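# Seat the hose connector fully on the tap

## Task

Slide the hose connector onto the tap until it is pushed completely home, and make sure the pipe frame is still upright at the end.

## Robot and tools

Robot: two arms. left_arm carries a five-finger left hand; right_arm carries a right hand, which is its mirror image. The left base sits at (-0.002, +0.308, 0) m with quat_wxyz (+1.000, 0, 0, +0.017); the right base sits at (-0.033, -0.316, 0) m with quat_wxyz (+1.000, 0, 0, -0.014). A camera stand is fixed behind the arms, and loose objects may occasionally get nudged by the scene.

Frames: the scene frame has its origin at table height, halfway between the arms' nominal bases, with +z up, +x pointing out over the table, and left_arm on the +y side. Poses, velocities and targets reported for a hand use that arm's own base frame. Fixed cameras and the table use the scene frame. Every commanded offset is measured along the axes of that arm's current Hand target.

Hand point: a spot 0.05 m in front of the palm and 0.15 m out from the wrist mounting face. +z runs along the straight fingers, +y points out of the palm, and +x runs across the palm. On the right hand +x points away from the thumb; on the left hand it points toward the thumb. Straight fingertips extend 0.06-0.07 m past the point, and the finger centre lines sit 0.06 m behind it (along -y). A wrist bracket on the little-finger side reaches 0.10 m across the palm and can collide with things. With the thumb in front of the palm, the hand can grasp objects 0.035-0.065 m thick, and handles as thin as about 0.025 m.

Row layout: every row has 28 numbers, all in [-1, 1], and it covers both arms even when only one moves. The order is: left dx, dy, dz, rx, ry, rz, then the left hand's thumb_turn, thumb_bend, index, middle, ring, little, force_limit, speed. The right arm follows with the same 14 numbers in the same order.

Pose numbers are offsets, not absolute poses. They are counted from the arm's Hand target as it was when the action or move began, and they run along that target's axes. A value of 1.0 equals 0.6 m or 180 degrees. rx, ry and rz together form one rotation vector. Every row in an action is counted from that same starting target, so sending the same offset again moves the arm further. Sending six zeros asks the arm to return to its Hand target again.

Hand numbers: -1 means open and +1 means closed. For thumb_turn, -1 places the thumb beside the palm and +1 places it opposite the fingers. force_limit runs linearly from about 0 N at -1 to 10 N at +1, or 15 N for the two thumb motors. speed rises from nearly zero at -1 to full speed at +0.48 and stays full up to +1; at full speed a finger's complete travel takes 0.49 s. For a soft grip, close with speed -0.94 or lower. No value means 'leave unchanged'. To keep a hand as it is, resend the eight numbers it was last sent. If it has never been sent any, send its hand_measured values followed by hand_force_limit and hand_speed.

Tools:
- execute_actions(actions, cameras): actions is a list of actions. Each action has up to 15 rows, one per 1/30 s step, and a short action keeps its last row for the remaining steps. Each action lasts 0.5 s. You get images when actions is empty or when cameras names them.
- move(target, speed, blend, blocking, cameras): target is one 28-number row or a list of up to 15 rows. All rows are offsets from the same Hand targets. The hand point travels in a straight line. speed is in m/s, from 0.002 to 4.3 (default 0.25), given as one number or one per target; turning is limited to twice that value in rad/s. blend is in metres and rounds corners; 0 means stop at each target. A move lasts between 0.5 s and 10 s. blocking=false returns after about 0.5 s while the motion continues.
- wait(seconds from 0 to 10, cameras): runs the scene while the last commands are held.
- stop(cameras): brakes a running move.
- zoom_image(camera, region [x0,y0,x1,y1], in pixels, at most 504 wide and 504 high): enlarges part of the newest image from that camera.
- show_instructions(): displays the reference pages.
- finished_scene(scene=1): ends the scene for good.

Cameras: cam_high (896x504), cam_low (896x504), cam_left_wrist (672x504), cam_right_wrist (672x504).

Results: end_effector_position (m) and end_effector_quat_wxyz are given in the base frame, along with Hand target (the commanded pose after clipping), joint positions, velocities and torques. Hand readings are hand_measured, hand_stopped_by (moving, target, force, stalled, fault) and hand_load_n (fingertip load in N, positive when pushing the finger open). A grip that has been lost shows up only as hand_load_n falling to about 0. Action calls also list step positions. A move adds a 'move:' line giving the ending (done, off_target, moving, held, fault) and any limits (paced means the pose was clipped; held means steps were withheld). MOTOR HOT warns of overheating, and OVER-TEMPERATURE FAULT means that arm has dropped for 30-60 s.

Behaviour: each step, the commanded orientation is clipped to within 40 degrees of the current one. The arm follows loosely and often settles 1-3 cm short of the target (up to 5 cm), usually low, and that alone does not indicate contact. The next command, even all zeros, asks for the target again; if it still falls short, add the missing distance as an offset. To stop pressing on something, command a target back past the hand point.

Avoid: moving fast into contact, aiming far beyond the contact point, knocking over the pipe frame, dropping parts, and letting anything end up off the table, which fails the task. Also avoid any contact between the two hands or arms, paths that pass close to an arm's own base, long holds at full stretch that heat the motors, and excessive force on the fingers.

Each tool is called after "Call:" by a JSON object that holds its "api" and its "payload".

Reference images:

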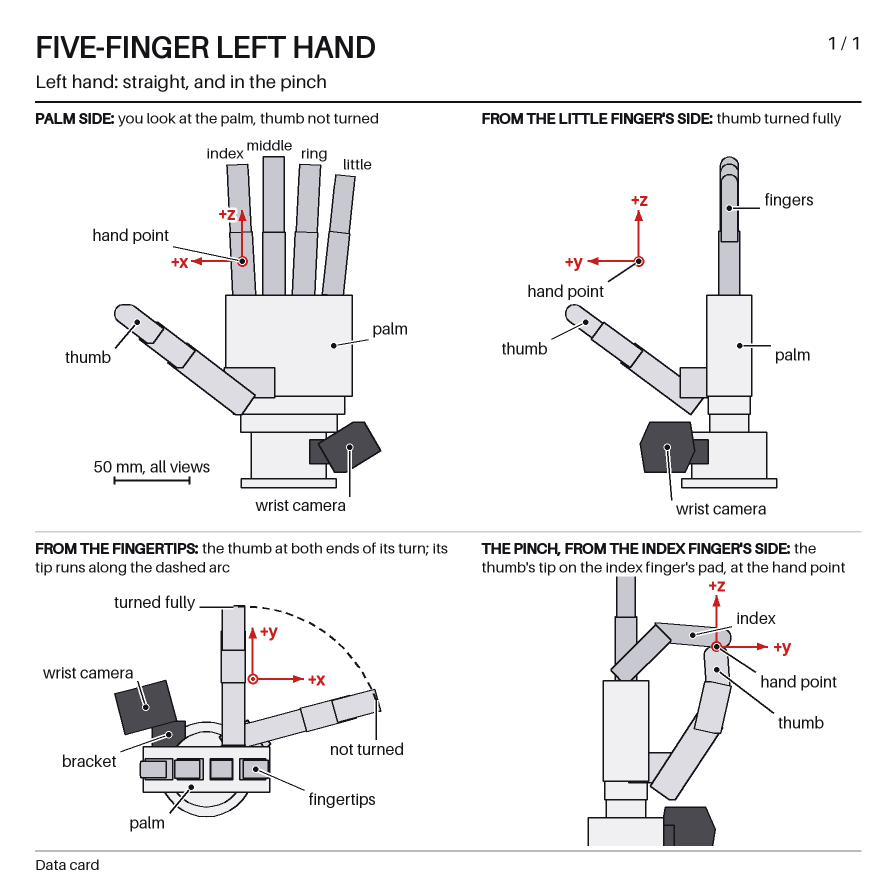

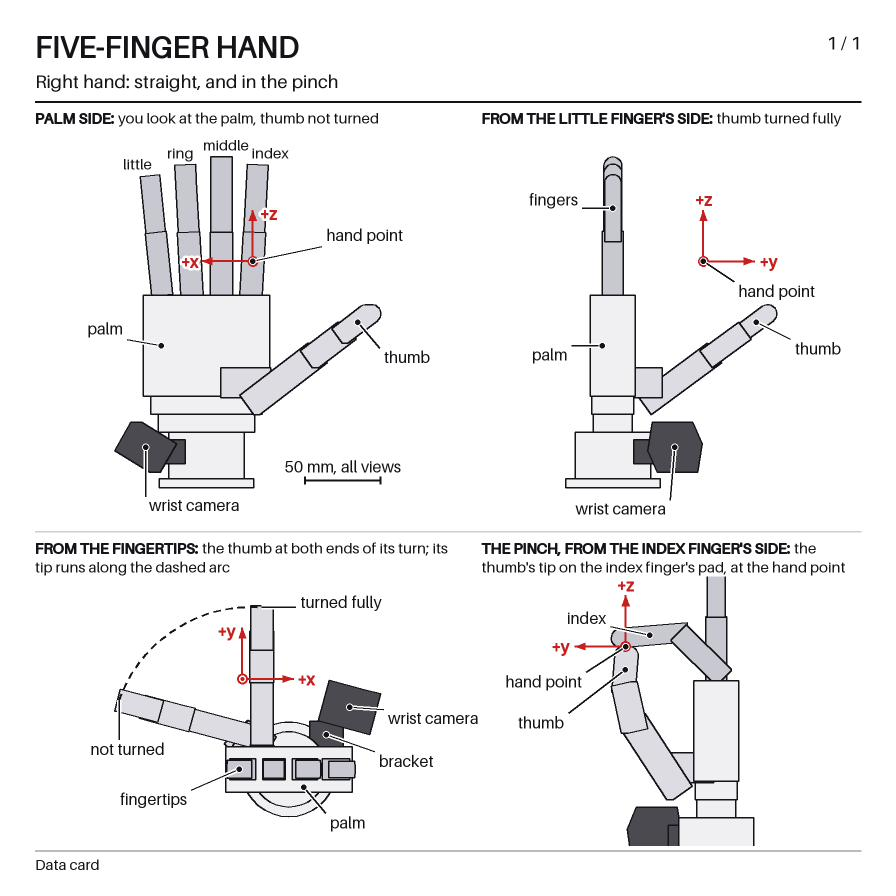

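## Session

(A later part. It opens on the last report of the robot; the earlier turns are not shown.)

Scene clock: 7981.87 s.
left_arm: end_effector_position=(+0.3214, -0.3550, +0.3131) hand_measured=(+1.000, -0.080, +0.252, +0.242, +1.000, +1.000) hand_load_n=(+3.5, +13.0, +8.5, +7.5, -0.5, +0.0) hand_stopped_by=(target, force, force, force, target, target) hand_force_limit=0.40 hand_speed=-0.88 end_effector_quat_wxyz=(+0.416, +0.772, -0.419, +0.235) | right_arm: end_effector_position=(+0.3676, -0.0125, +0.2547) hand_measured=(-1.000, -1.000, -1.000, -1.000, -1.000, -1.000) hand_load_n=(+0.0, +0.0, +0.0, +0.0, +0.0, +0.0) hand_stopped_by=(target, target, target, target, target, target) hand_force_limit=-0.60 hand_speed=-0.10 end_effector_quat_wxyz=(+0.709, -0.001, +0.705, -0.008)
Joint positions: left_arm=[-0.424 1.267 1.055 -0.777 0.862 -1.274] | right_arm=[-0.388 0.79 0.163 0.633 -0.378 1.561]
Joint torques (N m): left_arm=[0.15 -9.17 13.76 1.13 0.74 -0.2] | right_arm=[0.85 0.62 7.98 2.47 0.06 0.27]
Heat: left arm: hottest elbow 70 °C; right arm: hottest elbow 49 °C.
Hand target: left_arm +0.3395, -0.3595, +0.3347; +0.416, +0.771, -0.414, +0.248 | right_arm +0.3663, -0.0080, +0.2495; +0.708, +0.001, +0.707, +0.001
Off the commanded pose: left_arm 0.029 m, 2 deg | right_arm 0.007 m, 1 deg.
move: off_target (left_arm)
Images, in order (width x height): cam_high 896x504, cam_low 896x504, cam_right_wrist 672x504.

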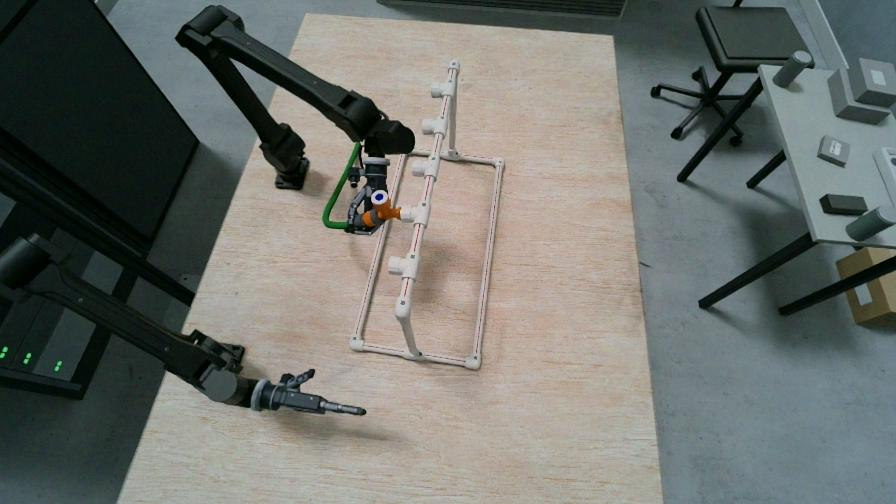

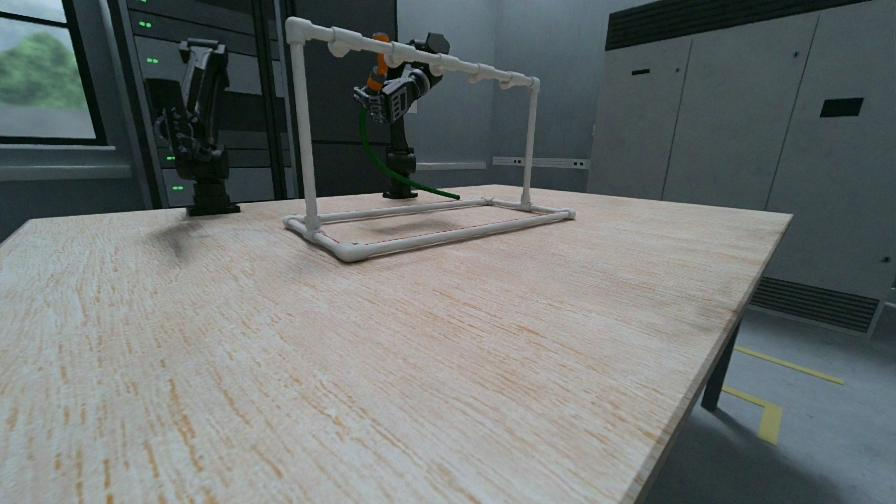

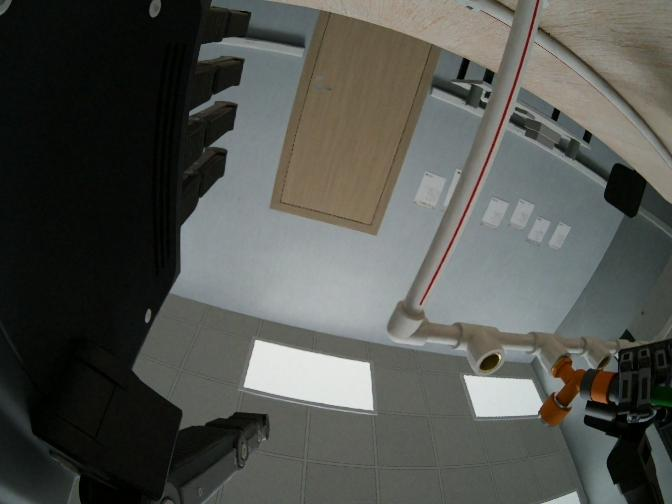

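Call:
{"api": "execute_actions", "payload": {"actions": [[[-0.0077,0.005,0,0,0,0,1,-0.3,0.1,0.1,1,1,0.4,-0.85,0,0,0,0,0,0,-1,-1,-1,-1,-1,-1,-0.6,-0.1]],[[0,0,0,0,0,0,1,-0.3,0.1,0.1,1,1,0.4,-0.85,0,0,0,0,0,0,-1,-1,-1,-1,-1,-1,-0.6,-0.1]],[[0,0,0,0,0,0,1,-0.3,0.1,0.1,1,1,0.4,-0.85,0,0,0,0,0,0,-1,-1,-1,-1,-1,-1,-0.6,-0.1]],[[0,0,0,0,0,0,1,-0.3,0.1,0.1,1,1,0.4,-0.85,0,0,0,0,0,0,-1,-1,-1,-1,-1,-1,-0.6,-0.1]]], "cameras": ["cam_high","cam_left_wrist","cam_right_wrist"]}}

Call:
{"api": "zoom_image", "payload": {"camera": "cam_right_wrist", "region": [480, 320, 672, 470]}}

Scene clock: 8014.30 s.
left_arm: end_effector_position=(+0.3227, -0.3551, +0.3130) hand_measured=(+1.000, -0.300, +0.100, +0.100, +1.000, +1.000) hand_load_n=(-0.5, +0.0, +0.0, +0.0, +0.0, +0.0) hand_stopped_by=(target, target, target, target, target, target) hand_force_limit=0.40 hand_speed=-0.85 end_effector_quat_wxyz=(+0.416, +0.776, -0.414, +0.232) | right_arm: end_effector_position=(+0.3676, -0.0125, +0.2547) hand_measured=(-1.000, -1.000, -1.000, -1.000, -1.000, -1.000) hand_load_n=(+0.0, +0.0, +0.0, +0.0, +0.0, +0.0) hand_stopped_by=(target, target, target, target, target, target) hand_force_limit=-0.60 hand_speed=-0.10 end_effector_quat_wxyz=(+0.709, -0.001, +0.705, -0.008)
Joint positions: left_arm=[-0.424 1.267 1.055 -0.777 0.858 -1.287] | right_arm=[-0.388 0.79 0.163 0.633 -0.378 1.561]
Joint torques (N m): left_arm=[-0.09 -10.11 12.71 1.39 0.8 -0.11] | right_arm=[0.79 0.62 7.97 2.48 0.05 0.28]
Heat: left arm: hottest elbow 68 °C; right arm: hottest elbow 47 °C.
Hand target: left_arm +0.3345, -0.3585, +0.3327; +0.416, +0.771, -0.414, +0.248 | right_arm +0.3663, -0.0080, +0.2495; +0.708, +0.001, +0.707, +0.001
Off the commanded pose: left_arm 0.023 m, 2 deg | right_arm 0.007 m, 1 deg.
Step readings (end_effector_position of left_arm | right_arm):
0: (+0.3214, -0.3550, +0.3131) | (+0.3676, -0.0125, +0.2547)
1: (+0.3214, -0.3550, +0.3131) | (+0.3676, -0.0125, +0.2547)
2: (+0.3214, -0.3550, +0.3131) | (+0.3676, -0.0125, +0.2547)
4: (+0.3215, -0.3550, +0.3131) | (+0.3676, -0.0125, +0.2547)
8: (+0.3217, -0.3549, +0.3128) | (+0.3676, -0.0125, +0.2547)
15: (+0.3223, -0.3550, +0.3127) | (+0.3676, -0.0125, +0.2547)
16: (+0.3224, -0.3550, +0.3128) | (+0.3676, -0.0125, +0.2547)
17: (+0.3224, -0.3551, +0.3128) | (+0.3676, -0.0125, +0.2547)
19: (+0.3225, -0.3551, +0.3129) | (+0.3676, -0.0125, +0.2547)
23: (+0.3226, -0.3551, +0.3129) | (+0.3676, -0.0125, +0.2547)
30: (+0.3226, -0.3551, +0.3130) | (+0.3676, -0.0125, +0.2547)
31: (+0.3227, -0.3551, +0.3130) | (+0.3676, -0.0125, +0.2547)
32: (+0.3227, -0.3551, +0.3130) | (+0.3676, -0.0125, +0.2547)
34: (+0.3227, -0.3551, +0.3130) | (+0.3676, -0.0125, +0.2547)
38: (+0.3227, -0.3551, +0.3130) | (+0.3676, -0.0125, +0.2547)
45: (+0.3227, -0.3551, +0.3130) | (+0.3676, -0.0125, +0.2547)
46: (+0.3227, -0.3551, +0.3130) | (+0.3676, -0.0125, +0.2547)
47: (+0.3227, -0.3551, +0.3130) | (+0.3676, -0.0125, +0.2547)
49: (+0.3227, -0.3551, +0.3130) | (+0.3676, -0.0125, +0.2547)
53: (+0.3227, -0.3551, +0.3130) | (+0.3676, -0.0125, +0.2547)
60: (+0.3227, -0.3551, +0.3130) | (+0.3676, -0.0125, +0.2547)
Images, in order (width x height): cam_high 896x504, cam_left_wrist 672x504, cam_right_wrist 672x504.

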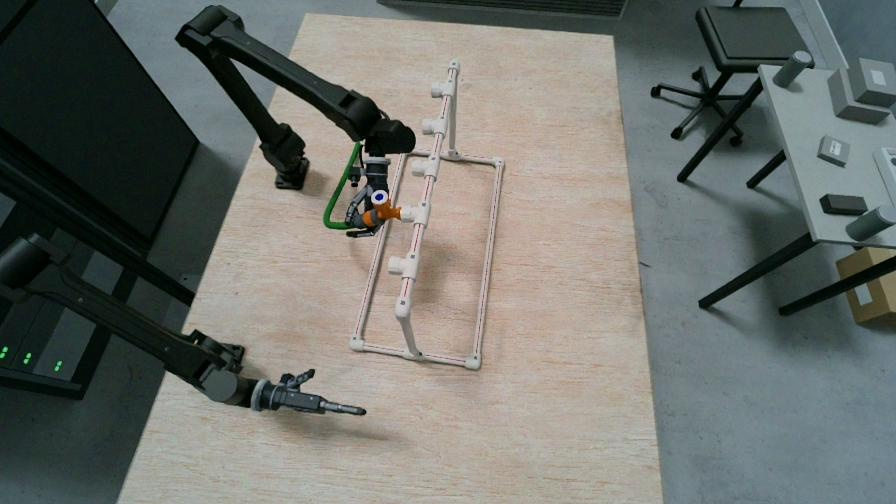

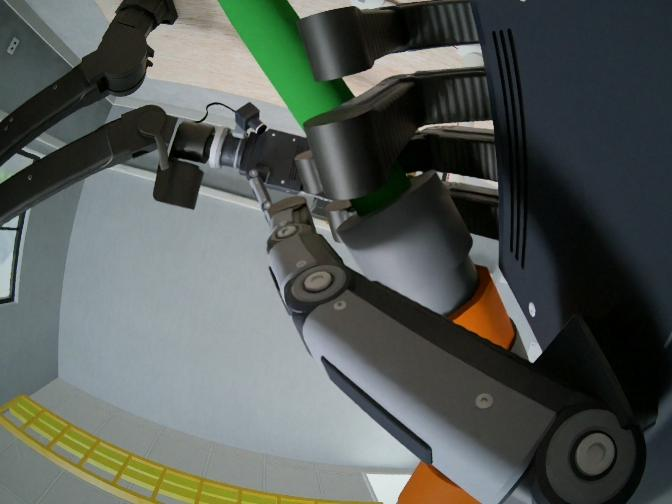

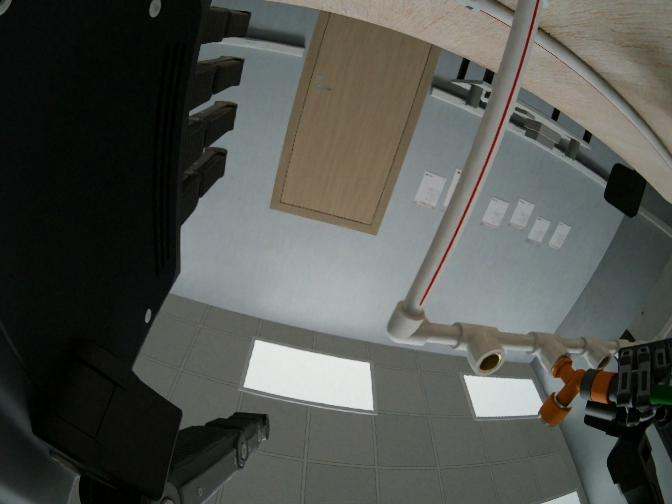

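Scaled by 2.625 from the camera's 672x504 image, which has a finer 960x720 frame.

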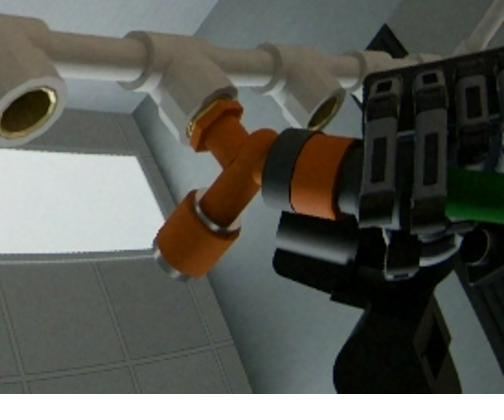

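Call:
{"api": "execute_actions", "payload": {"actions": [[[0,0,0,0,0,0,1,-1,-0.9,-0.9,-0.9,-0.9,0.4,-0.6,0,0,0,0,0,0,-1,-1,-1,-1,-1,-1,-0.6,-0.1]],[[0,0,0,0,0,0,1,-1,-0.9,-0.9,-0.9,-0.9,0.4,-0.6,0,0,0,0,0,0,-1,-1,-1,-1,-1,-1,-0.6,-0.1]],[[0,0,0,0,0,0,1,-1,-0.9,-0.9,-0.9,-0.9,0.4,-0.6,0,0,0,0,0,0,-1,-1,-1,-1,-1,-1,-0.6,-0.1]],[[0,0,0,0,0,0,1,-1,-0.9,-0.9,-0.9,-0.9,0.4,-0.6,0,0,0,0,0,0,-1,-1,-1,-1,-1,-1,-0.6,-0.1]]], "cameras": ["cam_high","cam_left_wrist","cam_right_wrist"]}}

Call:
{"api": "zoom_image", "payload": {"camera": "cam_high", "region": [310, 140, 440, 250]}}

Scene clock: 8026.67 s.
left_arm: end_effector_position=(+0.3241, -0.3521, +0.3442) hand_measured=(+1.000, -1.000, -0.900, -0.900, -0.238, -0.900) hand_load_n=(+0.0, +0.0, +3.0, +0.0, -16.0, +0.0) hand_stopped_by=(target, target, target, target, stalled, target) hand_force_limit=0.40 hand_speed=-0.60 end_effector_quat_wxyz=(+0.433, +0.766, -0.405, +0.247) | right_arm: end_effector_position=(+0.3676, -0.0125, +0.2547) hand_measured=(-1.000, -1.000, -1.000, -1.000, -1.000, -1.000) hand_load_n=(+0.0, +0.0, +0.0, +0.0, +0.0, +0.0) hand_stopped_by=(target, target, target, target, target, target) hand_force_limit=-0.60 hand_speed=-0.10 end_effector_quat_wxyz=(+0.709, -0.001, +0.705, -0.008)
Joint positions: left_arm=[-0.411 1.239 1.082 -0.778 0.896 -1.323] | right_arm=[-0.388 0.79 0.163 0.633 -0.378 1.561]
Joint torques (N m): left_arm=[-1.08 -7.47 10.95 1.51 -0.87 0.23] | right_arm=[0.85 0.67 7.99 2.5 0.04 0.27]
Heat: left arm: hottest elbow 68 °C; right arm: hottest elbow 47 °C.
Hand target: left_arm +0.3344, -0.3585, +0.3327; +0.416, +0.771, -0.414, +0.248 | right_arm +0.3663, -0.0080, +0.2495; +0.708, +0.001, +0.707, +0.001
Off the commanded pose: left_arm 0.017 m, 2 deg | right_arm 0.007 m, 1 deg.
Step readings (end_effector_position of left_arm | right_arm):
0: (+0.3227, -0.3551, +0.3130) | (+0.3676, -0.0125, +0.2547)
1: (+0.3227, -0.3551, +0.3130) | (+0.3676, -0.0125, +0.2547)
2: (+0.3227, -0.3551, +0.3130) | (+0.3676, -0.0125, +0.2547)
4: (+0.3227, -0.3551, +0.3130) | (+0.3676, -0.0125, +0.2547)
8: (+0.3250, -0.3531, +0.3128) | (+0.3676, -0.0125, +0.2547)
15: (+0.3276, -0.3509, +0.3146) | (+0.3676, -0.0125, +0.2547)
16: (+0.3276, -0.3511, +0.3159) | (+0.3676, -0.0125, +0.2547)
17: (+0.3276, -0.3512, +0.3171) | (+0.3676, -0.0125, +0.2547)
19: (+0.3274, -0.3513, +0.3199) | (+0.3676, -0.0125, +0.2547)
23: (+0.3268, -0.3514, +0.3253) | (+0.3676, -0.0125, +0.2547)
30: (+0.3248, -0.3515, +0.3357) | (+0.3676, -0.0125, +0.2547)
31: (+0.3244, -0.3515, +0.3374) | (+0.3676, -0.0125, +0.2547)
32: (+0.3240, -0.3515, +0.3392) | (+0.3676, -0.0125, +0.2547)
34: (+0.3240, -0.3515, +0.3412) | (+0.3676, -0.0125, +0.2547)
38: (+0.3240, -0.3519, +0.3441) | (+0.3676, -0.0125, +0.2547)
45: (+0.3241, -0.3521, +0.3442) | (+0.3676, -0.0125, +0.2547)
46: (+0.3241, -0.3521, +0.3442) | (+0.3676, -0.0125, +0.2547)
47: (+0.3241, -0.3521, +0.3442) | (+0.3676, -0.0125, +0.2547)
49: (+0.3241, -0.3521, +0.3442) | (+0.3676, -0.0125, +0.2547)
53: (+0.3241, -0.3521, +0.3442) | (+0.3676, -0.0125, +0.2547)
60: (+0.3241, -0.3521, +0.3442) | (+0.3676, -0.0125, +0.2547)
Images, in order (width x height): cam_high 896x504, cam_left_wrist 672x504, cam_right_wrist 672x504.

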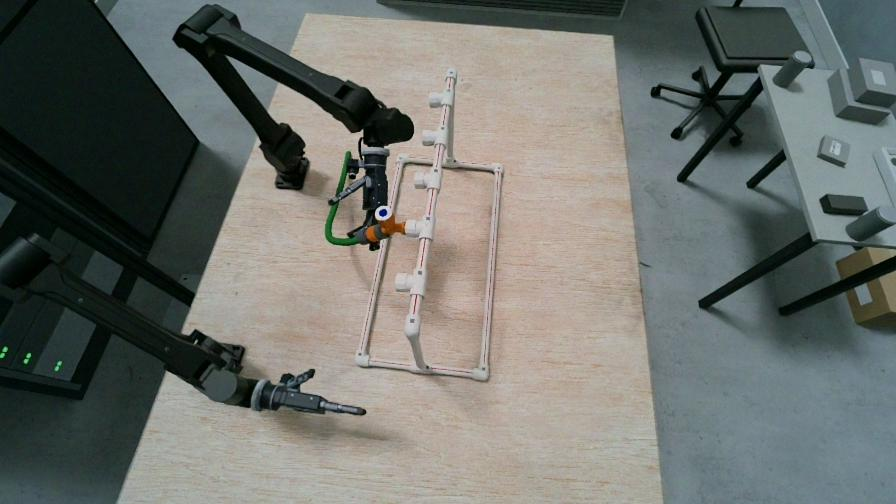

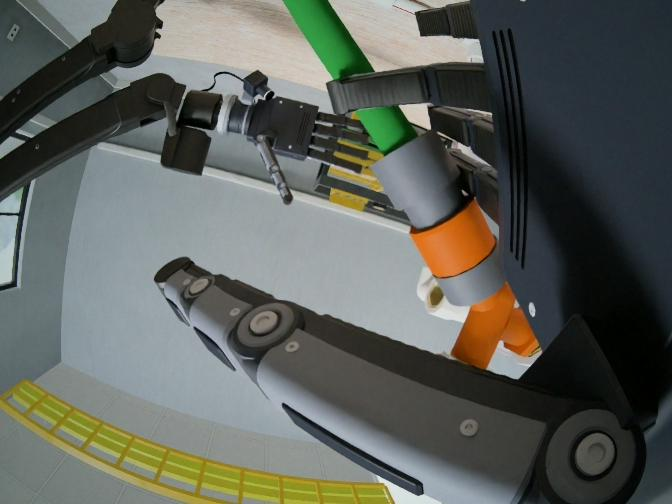

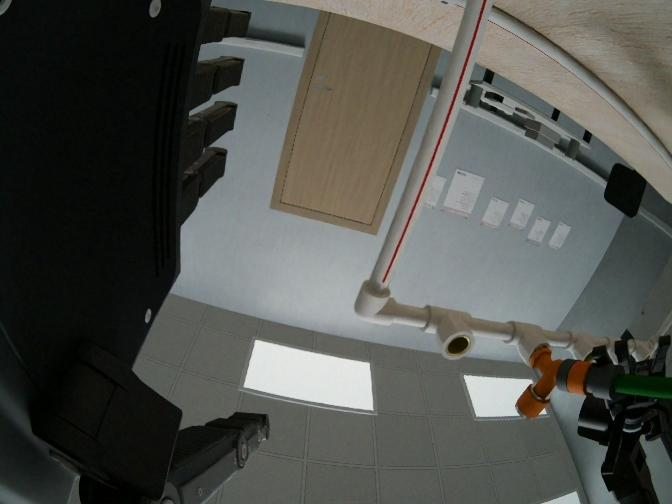

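Scaled by 3.877.

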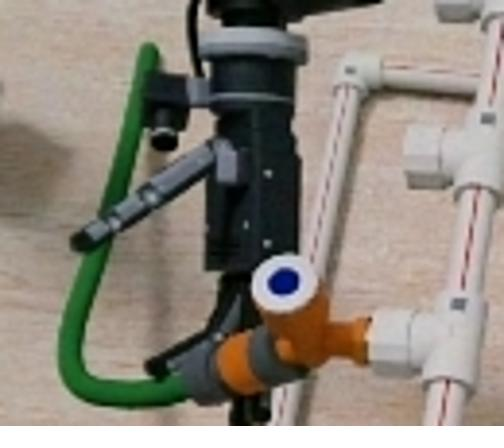

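Call:
{"api": "execute_actions", "payload": {"actions": [[[0,0,0,0,0,0,1,-1,-0.9,-0.9,0.6,-0.9,0.4,-0.4,0,0,0,0,0,0,-1,-1,-1,-1,-1,-1,-0.6,-0.1]],[[0,0,0,0,0,0,1,-1,-0.9,-0.9,0.6,-0.9,0.4,-0.4,0,0,0,0,0,0,-1,-1,-1,-1,-1,-1,-0.6,-0.1]],[[0,0,0,0,0,0,1,-1,-0.9,-0.9,0.6,-0.9,0.4,-0.4,0,0,0,0,0,0,-1,-1,-1,-1,-1,-1,-0.6,-0.1]]], "cameras": ["cam_high","cam_left_wrist","cam_right_wrist"]}}

Call:
{"api": "zoom_image", "payload": {"camera": "cam_right_wrist", "region": [480, 300, 672, 470]}}

Scene clock: 8041.47 s.
left_arm: end_effector_position=(+0.3322, -0.3534, +0.3275) hand_measured=(+1.000, -1.000, -0.900, -0.900, +0.600, -0.900) hand_load_n=(+0.0, +0.0, +0.0, +0.0, +0.0, +0.0) hand_stopped_by=(target, target, target, target, target, target) hand_force_limit=0.40 hand_speed=-0.40 end_effector_quat_wxyz=(+0.417, +0.776, -0.406, +0.243) | right_arm: end_effector_position=(+0.3676, -0.0125, +0.2547) hand_measured=(-1.000, -1.000, -1.000, -1.000, -1.000, -1.000) hand_load_n=(+0.0, +0.0, +0.0, +0.0, +0.0, +0.0) hand_stopped_by=(target, target, target, target, target, target) hand_force_limit=-0.60 hand_speed=-0.10 end_effector_quat_wxyz=(+0.709, -0.001, +0.705, -0.008)
Joint positions: left_arm=[-0.412 1.265 1.082 -0.778 0.861 -1.306] | right_arm=[-0.388 0.79 0.163 0.633 -0.378 1.561]
Joint torques (N m): left_arm=[-1.08 -9.82 11.03 1.47 0.64 0.06] | right_arm=[0.85 0.56 7.98 2.47 0.06 0.27]
Heat: left arm: hottest elbow 67 °C; right arm: hottest elbow 46 °C.
Hand target: left_arm +0.3346, -0.3584, +0.3326; +0.416, +0.771, -0.414, +0.248 | right_arm +0.3663, -0.0080, +0.2495; +0.708, +0.001, +0.707, +0.001
Off the commanded pose: left_arm 0.008 m, 1 deg | right_arm 0.007 m, 1 deg.
Step readings (end_effector_position of left_arm | right_arm):
0: (+0.3241, -0.3521, +0.3442) | (+0.3676, -0.0125, +0.2547)
1: (+0.3241, -0.3521, +0.3442) | (+0.3676, -0.0125, +0.2547)
2: (+0.3241, -0.3521, +0.3442) | (+0.3676, -0.0125, +0.2547)
4: (+0.3265, -0.3517, +0.3408) | (+0.3676, -0.0125, +0.2547)
8: (+0.3309, -0.3526, +0.3315) | (+0.3676, -0.0125, +0.2547)
15: (+0.3323, -0.3534, +0.3275) | (+0.3676, -0.0125, +0.2547)
16: (+0.3323, -0.3534, +0.3275) | (+0.3676, -0.0125, +0.2547)
17: (+0.3322, -0.3534, +0.3275) | (+0.3676, -0.0125, +0.2547)
19: (+0.3322, -0.3534, +0.3275) | (+0.3676, -0.0125, +0.2547)
23: (+0.3322, -0.3534, +0.3275) | (+0.3676, -0.0125, +0.2547)
30: (+0.3322, -0.3534, +0.3275) | (+0.3676, -0.0125, +0.2547)
31: (+0.3322, -0.3534, +0.3275) | (+0.3676, -0.0125, +0.2547)
32: (+0.3322, -0.3534, +0.3275) | (+0.3676, -0.0125, +0.2547)
34: (+0.3322, -0.3534, +0.3275) | (+0.3676, -0.0125, +0.2547)
38: (+0.3322, -0.3534, +0.3275) | (+0.3676, -0.0125, +0.2547)
45: (+0.3322, -0.3534, +0.3275) | (+0.3676, -0.0125, +0.2547)
Images, in order (width x height): cam_high 896x504, cam_left_wrist 672x504, cam_right_wrist 672x504.

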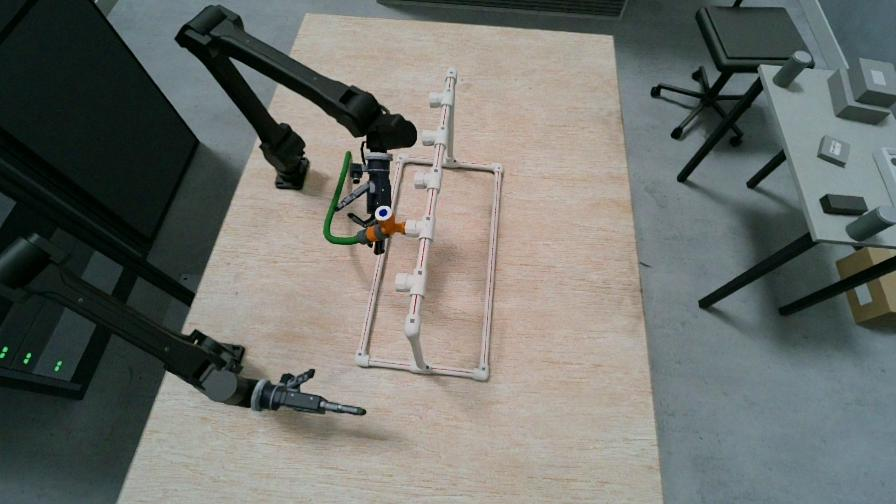

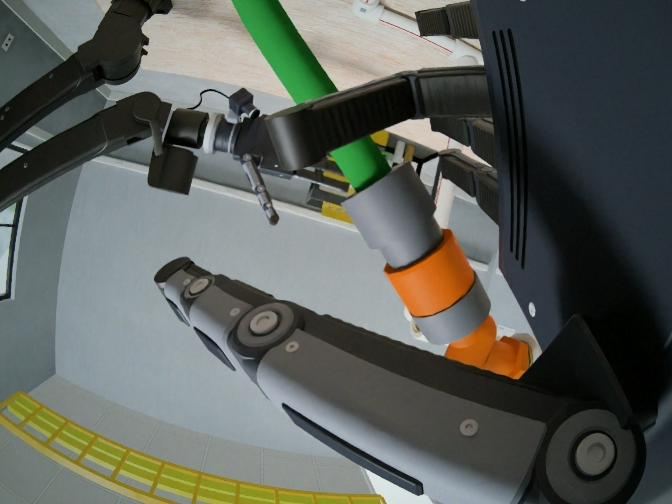

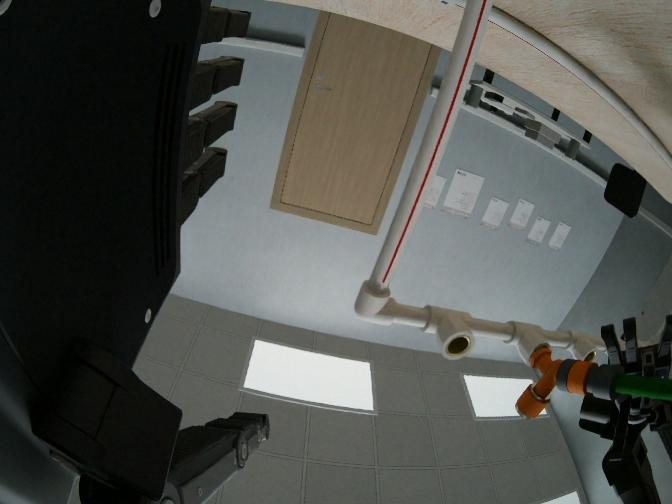

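Scaled by 2.625 from the camera's 672x504 image, which has a finer 960x720 frame.

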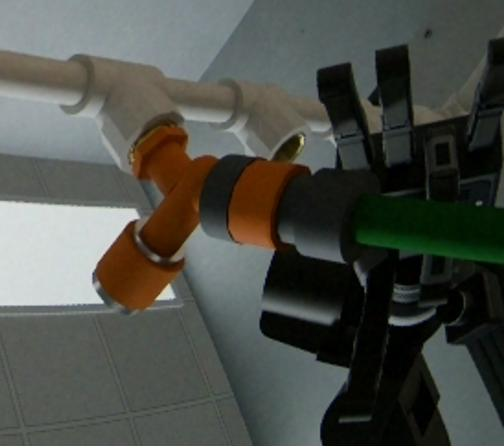

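Call:
{"api": "move", "payload": {"target": [0,0,-0.07,0,0,0,1,-1,-0.9,-0.9,0.6,-0.9,0.4,-0.4,0,0,0,0,0,0,-1,-1,-1,-1,-1,-1,-0.6,-0.1], "speed": 0.06, "cameras": ["all"]}}

Scene clock: 8068.67 s.
left_arm: end_effector_position=(+0.3252, -0.3235, +0.3330) hand_measured=(+1.000, -1.000, -0.900, -0.900, +0.600, -0.900) hand_load_n=(-0.5, +0.0, +0.0, +0.0, +0.0, +0.0) hand_stopped_by=(target, target, target, target, target, target) hand_force_limit=0.40 hand_speed=-0.40 end_effector_quat_wxyz=(+0.419, +0.778, -0.407, +0.228) | right_arm: end_effector_position=(+0.3676, -0.0125, +0.2547) hand_measured=(-1.000, -1.000, -1.000, -1.000, -1.000, -1.000) hand_load_n=(+0.0, +0.0, +0.0, +0.0, +0.0, +0.0) hand_stopped_by=(target, target, target, target, target, target) hand_force_limit=-0.60 hand_speed=-0.10 end_effector_quat_wxyz=(+0.709, -0.001, +0.705, -0.008)
Joint positions: left_arm=[-0.345 1.242 1.093 -0.922 0.903 -1.197] | right_arm=[-0.388 0.79 0.163 0.633 -0.378 1.561]
Joint torques (N m): left_arm=[0.15 -10.52 12.74 0.83 0.88 0.07] | right_arm=[0.79 0.56 7.99 2.5 0.05 0.27]
Heat: left arm: hottest elbow 65 °C; right arm: hottest elbow 46 °C.
Hand target: left_arm +0.3330, -0.3229, +0.3550; +0.416, +0.771, -0.414, +0.248 | right_arm +0.3663, -0.0080, +0.2495; +0.708, +0.001, +0.707, +0.001
Off the commanded pose: left_arm 0.023 m, 3 deg | right_arm 0.007 m, 1 deg.
move: off_target (left_arm)

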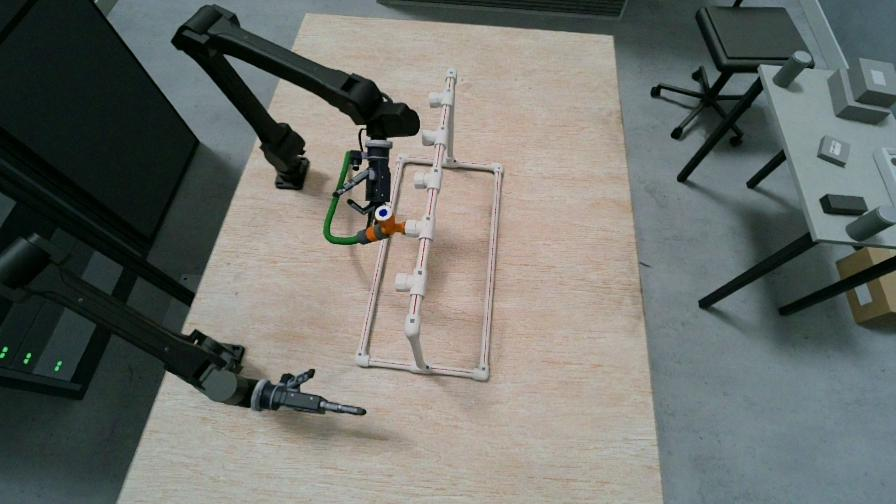

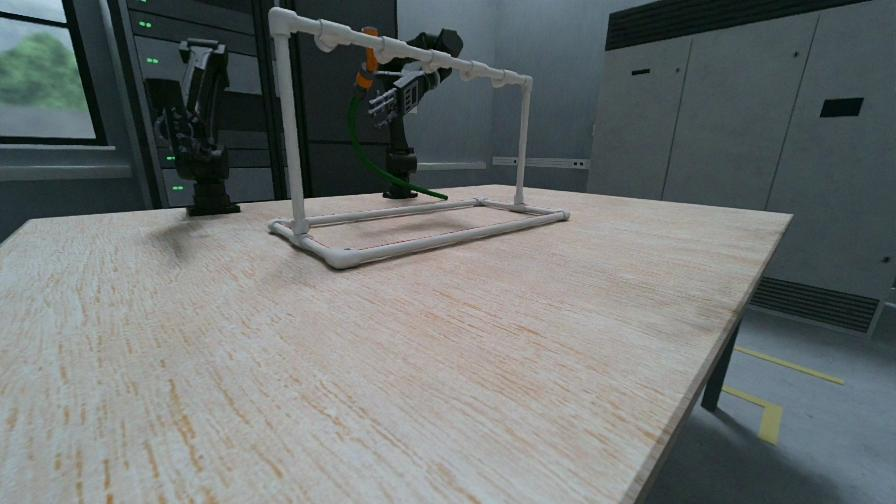

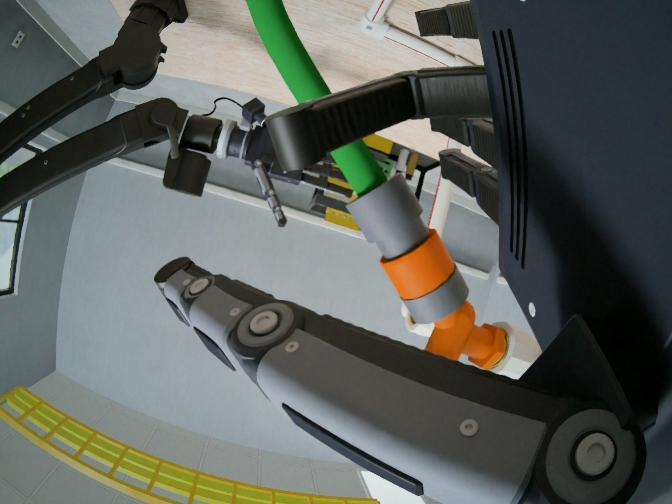

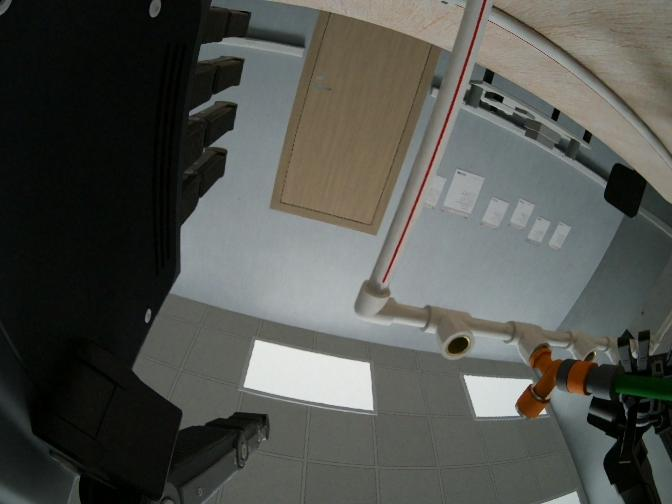

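Call:
{"api": "move", "payload": {"target": [0,0,-0.12,0,0,0,1,-1,-0.9,-0.9,0.6,-0.9,0.4,-0.4,0,0,0,0,0,0,-1,-1,-1,-1,-1,-1,-0.6,-0.1], "speed": 0.08, "cameras": ["cam_high","cam_left_wrist","cam_right_wrist"]}}

Scene clock: 8076.17 s.
left_arm: end_effector_position=(+0.3237, -0.2636, +0.3747) hand_measured=(+1.000, -1.000, -0.900, -0.900, +0.600, -0.900) hand_load_n=(-0.5, +0.0, +0.0, +0.0, +0.5, +0.0) hand_stopped_by=(target, target, target, target, target, target) hand_force_limit=0.40 hand_speed=-0.40 end_effector_quat_wxyz=(+0.421, +0.777, -0.407, +0.231) | right_arm: end_effector_position=(+0.3676, -0.0125, +0.2547) hand_measured=(-1.000, -1.000, -1.000, -1.000, -1.000, -1.000) hand_load_n=(+0.0, +0.0, +0.0, +0.0, +0.0, +0.0) hand_stopped_by=(target, target, target, target, target, target) hand_force_limit=-0.60 hand_speed=-0.10 end_effector_quat_wxyz=(+0.709, -0.001, +0.705, -0.008)
Joint positions: left_arm=[-0.188 1.219 1.194 -1.235 0.97 -0.957] | right_arm=[-0.388 0.79 0.163 0.633 -0.378 1.561]
Joint torques (N m): left_arm=[0.15 -9.47 12.53 0.49 0.98 0.07] | right_arm=[0.79 0.67 7.98 2.45 0.06 0.27]
Heat: left arm: hottest elbow 66 °C; right arm: hottest elbow 46 °C.
Hand target: left_arm +0.3302, -0.2620, +0.3935; +0.416, +0.771, -0.414, +0.248 | right_arm +0.3663, -0.0080, +0.2495; +0.708, +0.001, +0.707, +0.001
Off the commanded pose: left_arm 0.020 m, 2 deg | right_arm 0.007 m, 1 deg.
move: off_target (left_arm)
Images, in order (width x height): cam_high 896x504, cam_left_wrist 672x504, cam_right_wrist 672x504.

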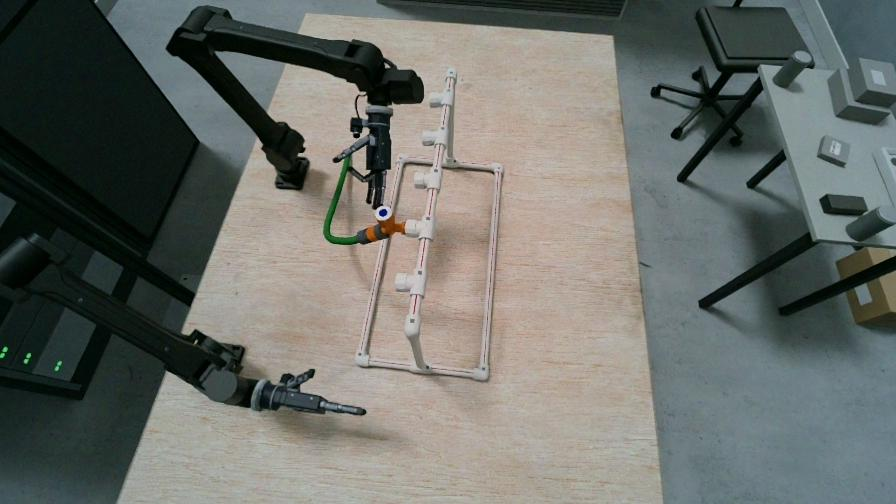

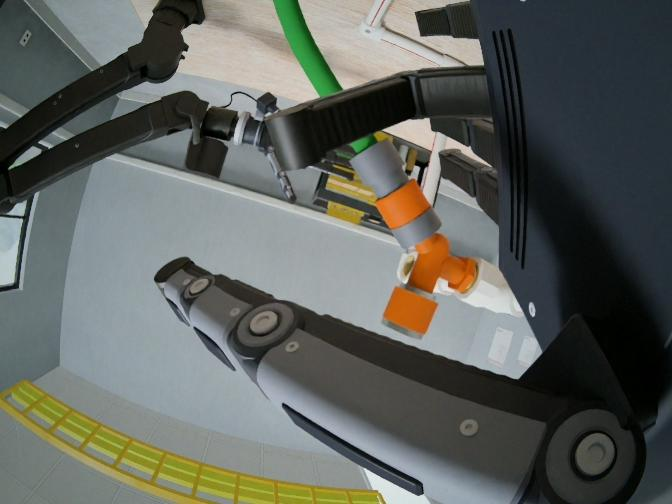

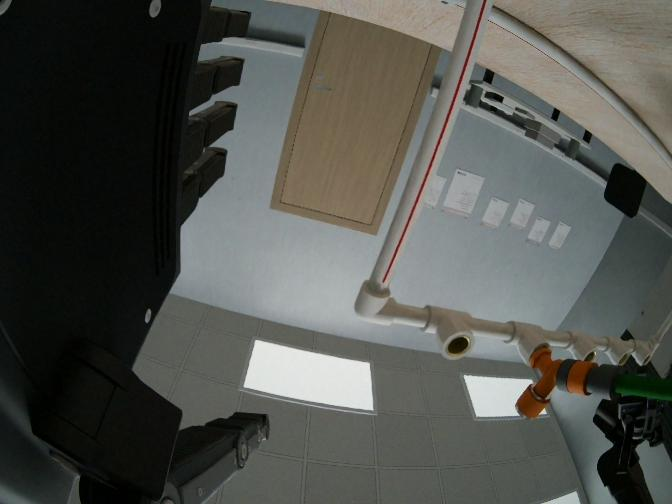

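Call:
{"api": "move", "payload": {"target": [0,0,-0.15,0,0,0,1,-1,-0.9,-0.9,0.6,-0.9,0.4,-0.4,0,0,0,0,0,0,-1,-1,-1,-1,-1,-1,-0.6,-0.1], "speed": 0.1, "cameras": ["all"]}}

Scene clock: 8088.63 s.
left_arm: end_effector_position=(+0.3195, -0.1881, +0.4299) hand_measured=(+1.000, -1.000, -0.900, -0.900, +0.600, -0.900) hand_load_n=(-0.5, +0.0, +0.0, +0.0, +0.0, +0.0) hand_stopped_by=(target, target, target, target, target, target) hand_force_limit=0.40 hand_speed=-0.40 end_effector_quat_wxyz=(+0.421, +0.774, -0.409, +0.239) | right_arm: end_effector_position=(+0.3676, -0.0125, +0.2547) hand_measured=(-1.000, -1.000, -1.000, -1.000, -1.000, -1.000) hand_load_n=(-0.5, +0.0, +0.0, +0.0, +0.0, +0.0) hand_stopped_by=(target, target, target, target, target, target) hand_force_limit=-0.60 hand_speed=-0.10 end_effector_quat_wxyz=(+0.709, -0.001, +0.705, -0.008)
Joint positions: left_arm=[0.025 1.254 1.374 -1.685 1.011 -0.577] | right_arm=[-0.388 0.79 0.163 0.633 -0.378 1.561]
Joint torques (N m): left_arm=[0.03 -8.29 11.88 0.03 0.94 0.07] | right_arm=[0.85 0.62 7.98 2.47 0.06 0.27]
Heat: left arm: hottest elbow 67 °C; right arm: hottest elbow 46 °C.
Hand target: left_arm +0.3269, -0.1858, +0.4412; +0.416, +0.771, -0.414, +0.248 | right_arm +0.3663, -0.0080, +0.2495; +0.708, +0.001, +0.707, +0.001
Off the commanded pose: left_arm 0.014 m, 1 deg | right_arm 0.007 m, 1 deg.
move: off_target (left_arm)

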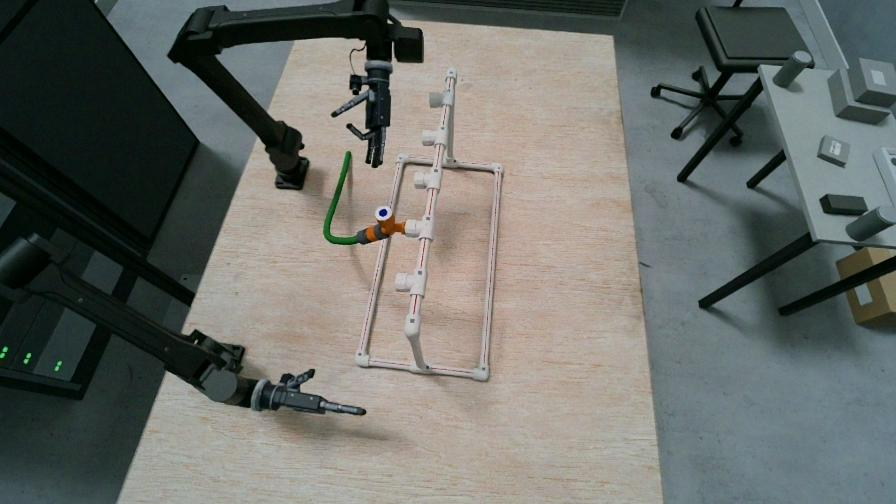

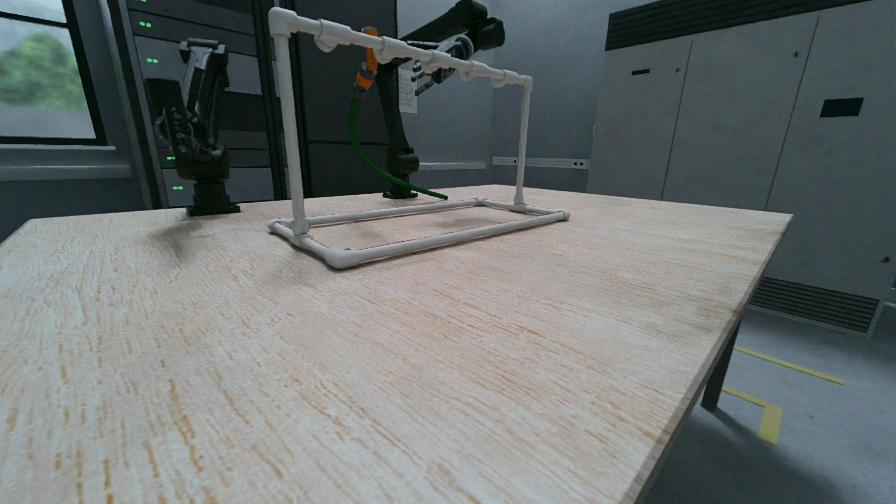

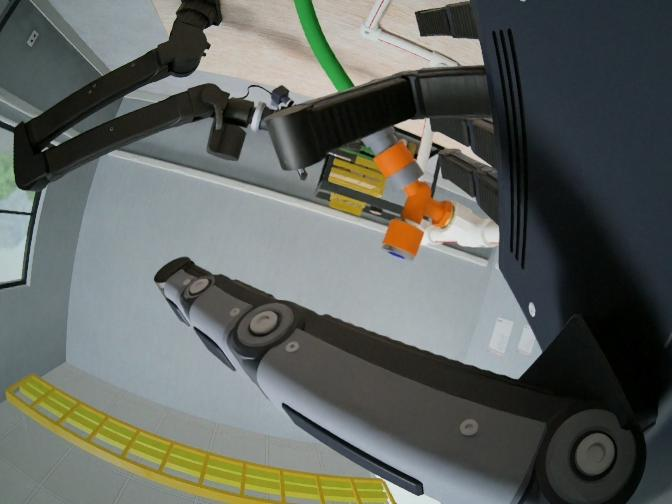

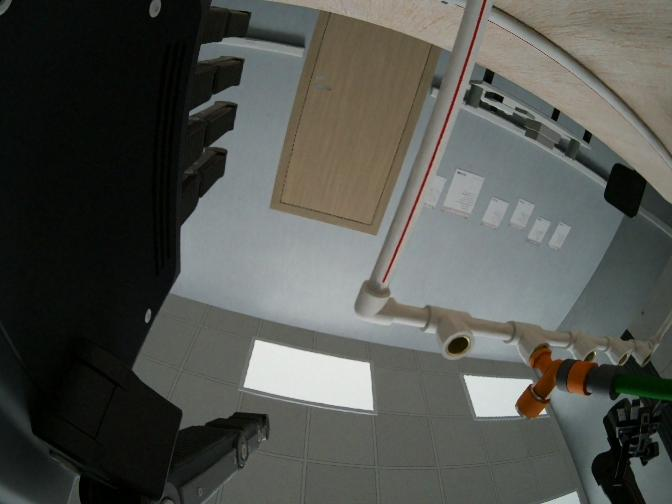

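Call:
{"api": "zoom_image", "payload": {"camera": "cam_high", "region": [340, 190, 450, 260]}}

Call:
{"api": "zoom_image", "payload": {"camera": "cam_left_wrist", "region": [340, 90, 500, 270]}}

Call:
{"api": "zoom_image", "payload": {"camera": "cam_right_wrist", "region": [500, 310, 672, 440]}}

Scaled by 4.582.

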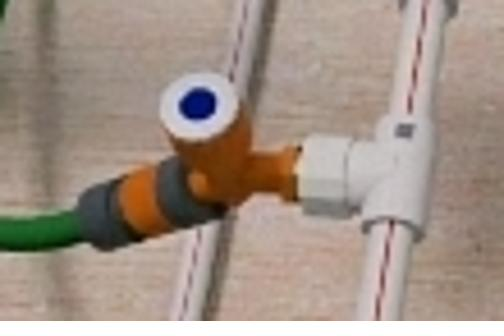

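Scaled by 2.800 from the camera's 672x504 image, which has a finer 960x720 frame.

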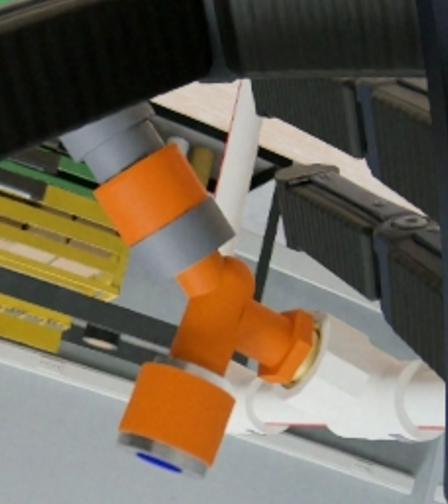

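Scaled by 2.930 from the camera's 672x504 image, which has a finer 960x720 frame.

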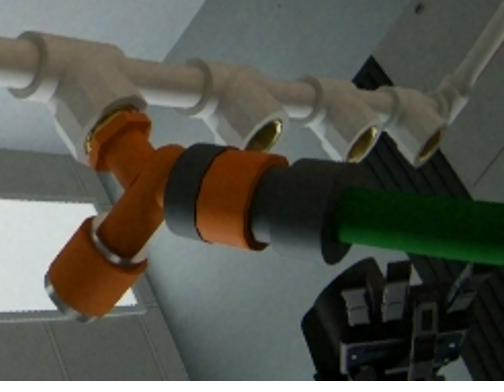

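Call:
{"api": "finished_scene", "payload": {}}

The scene is finished: the task was done.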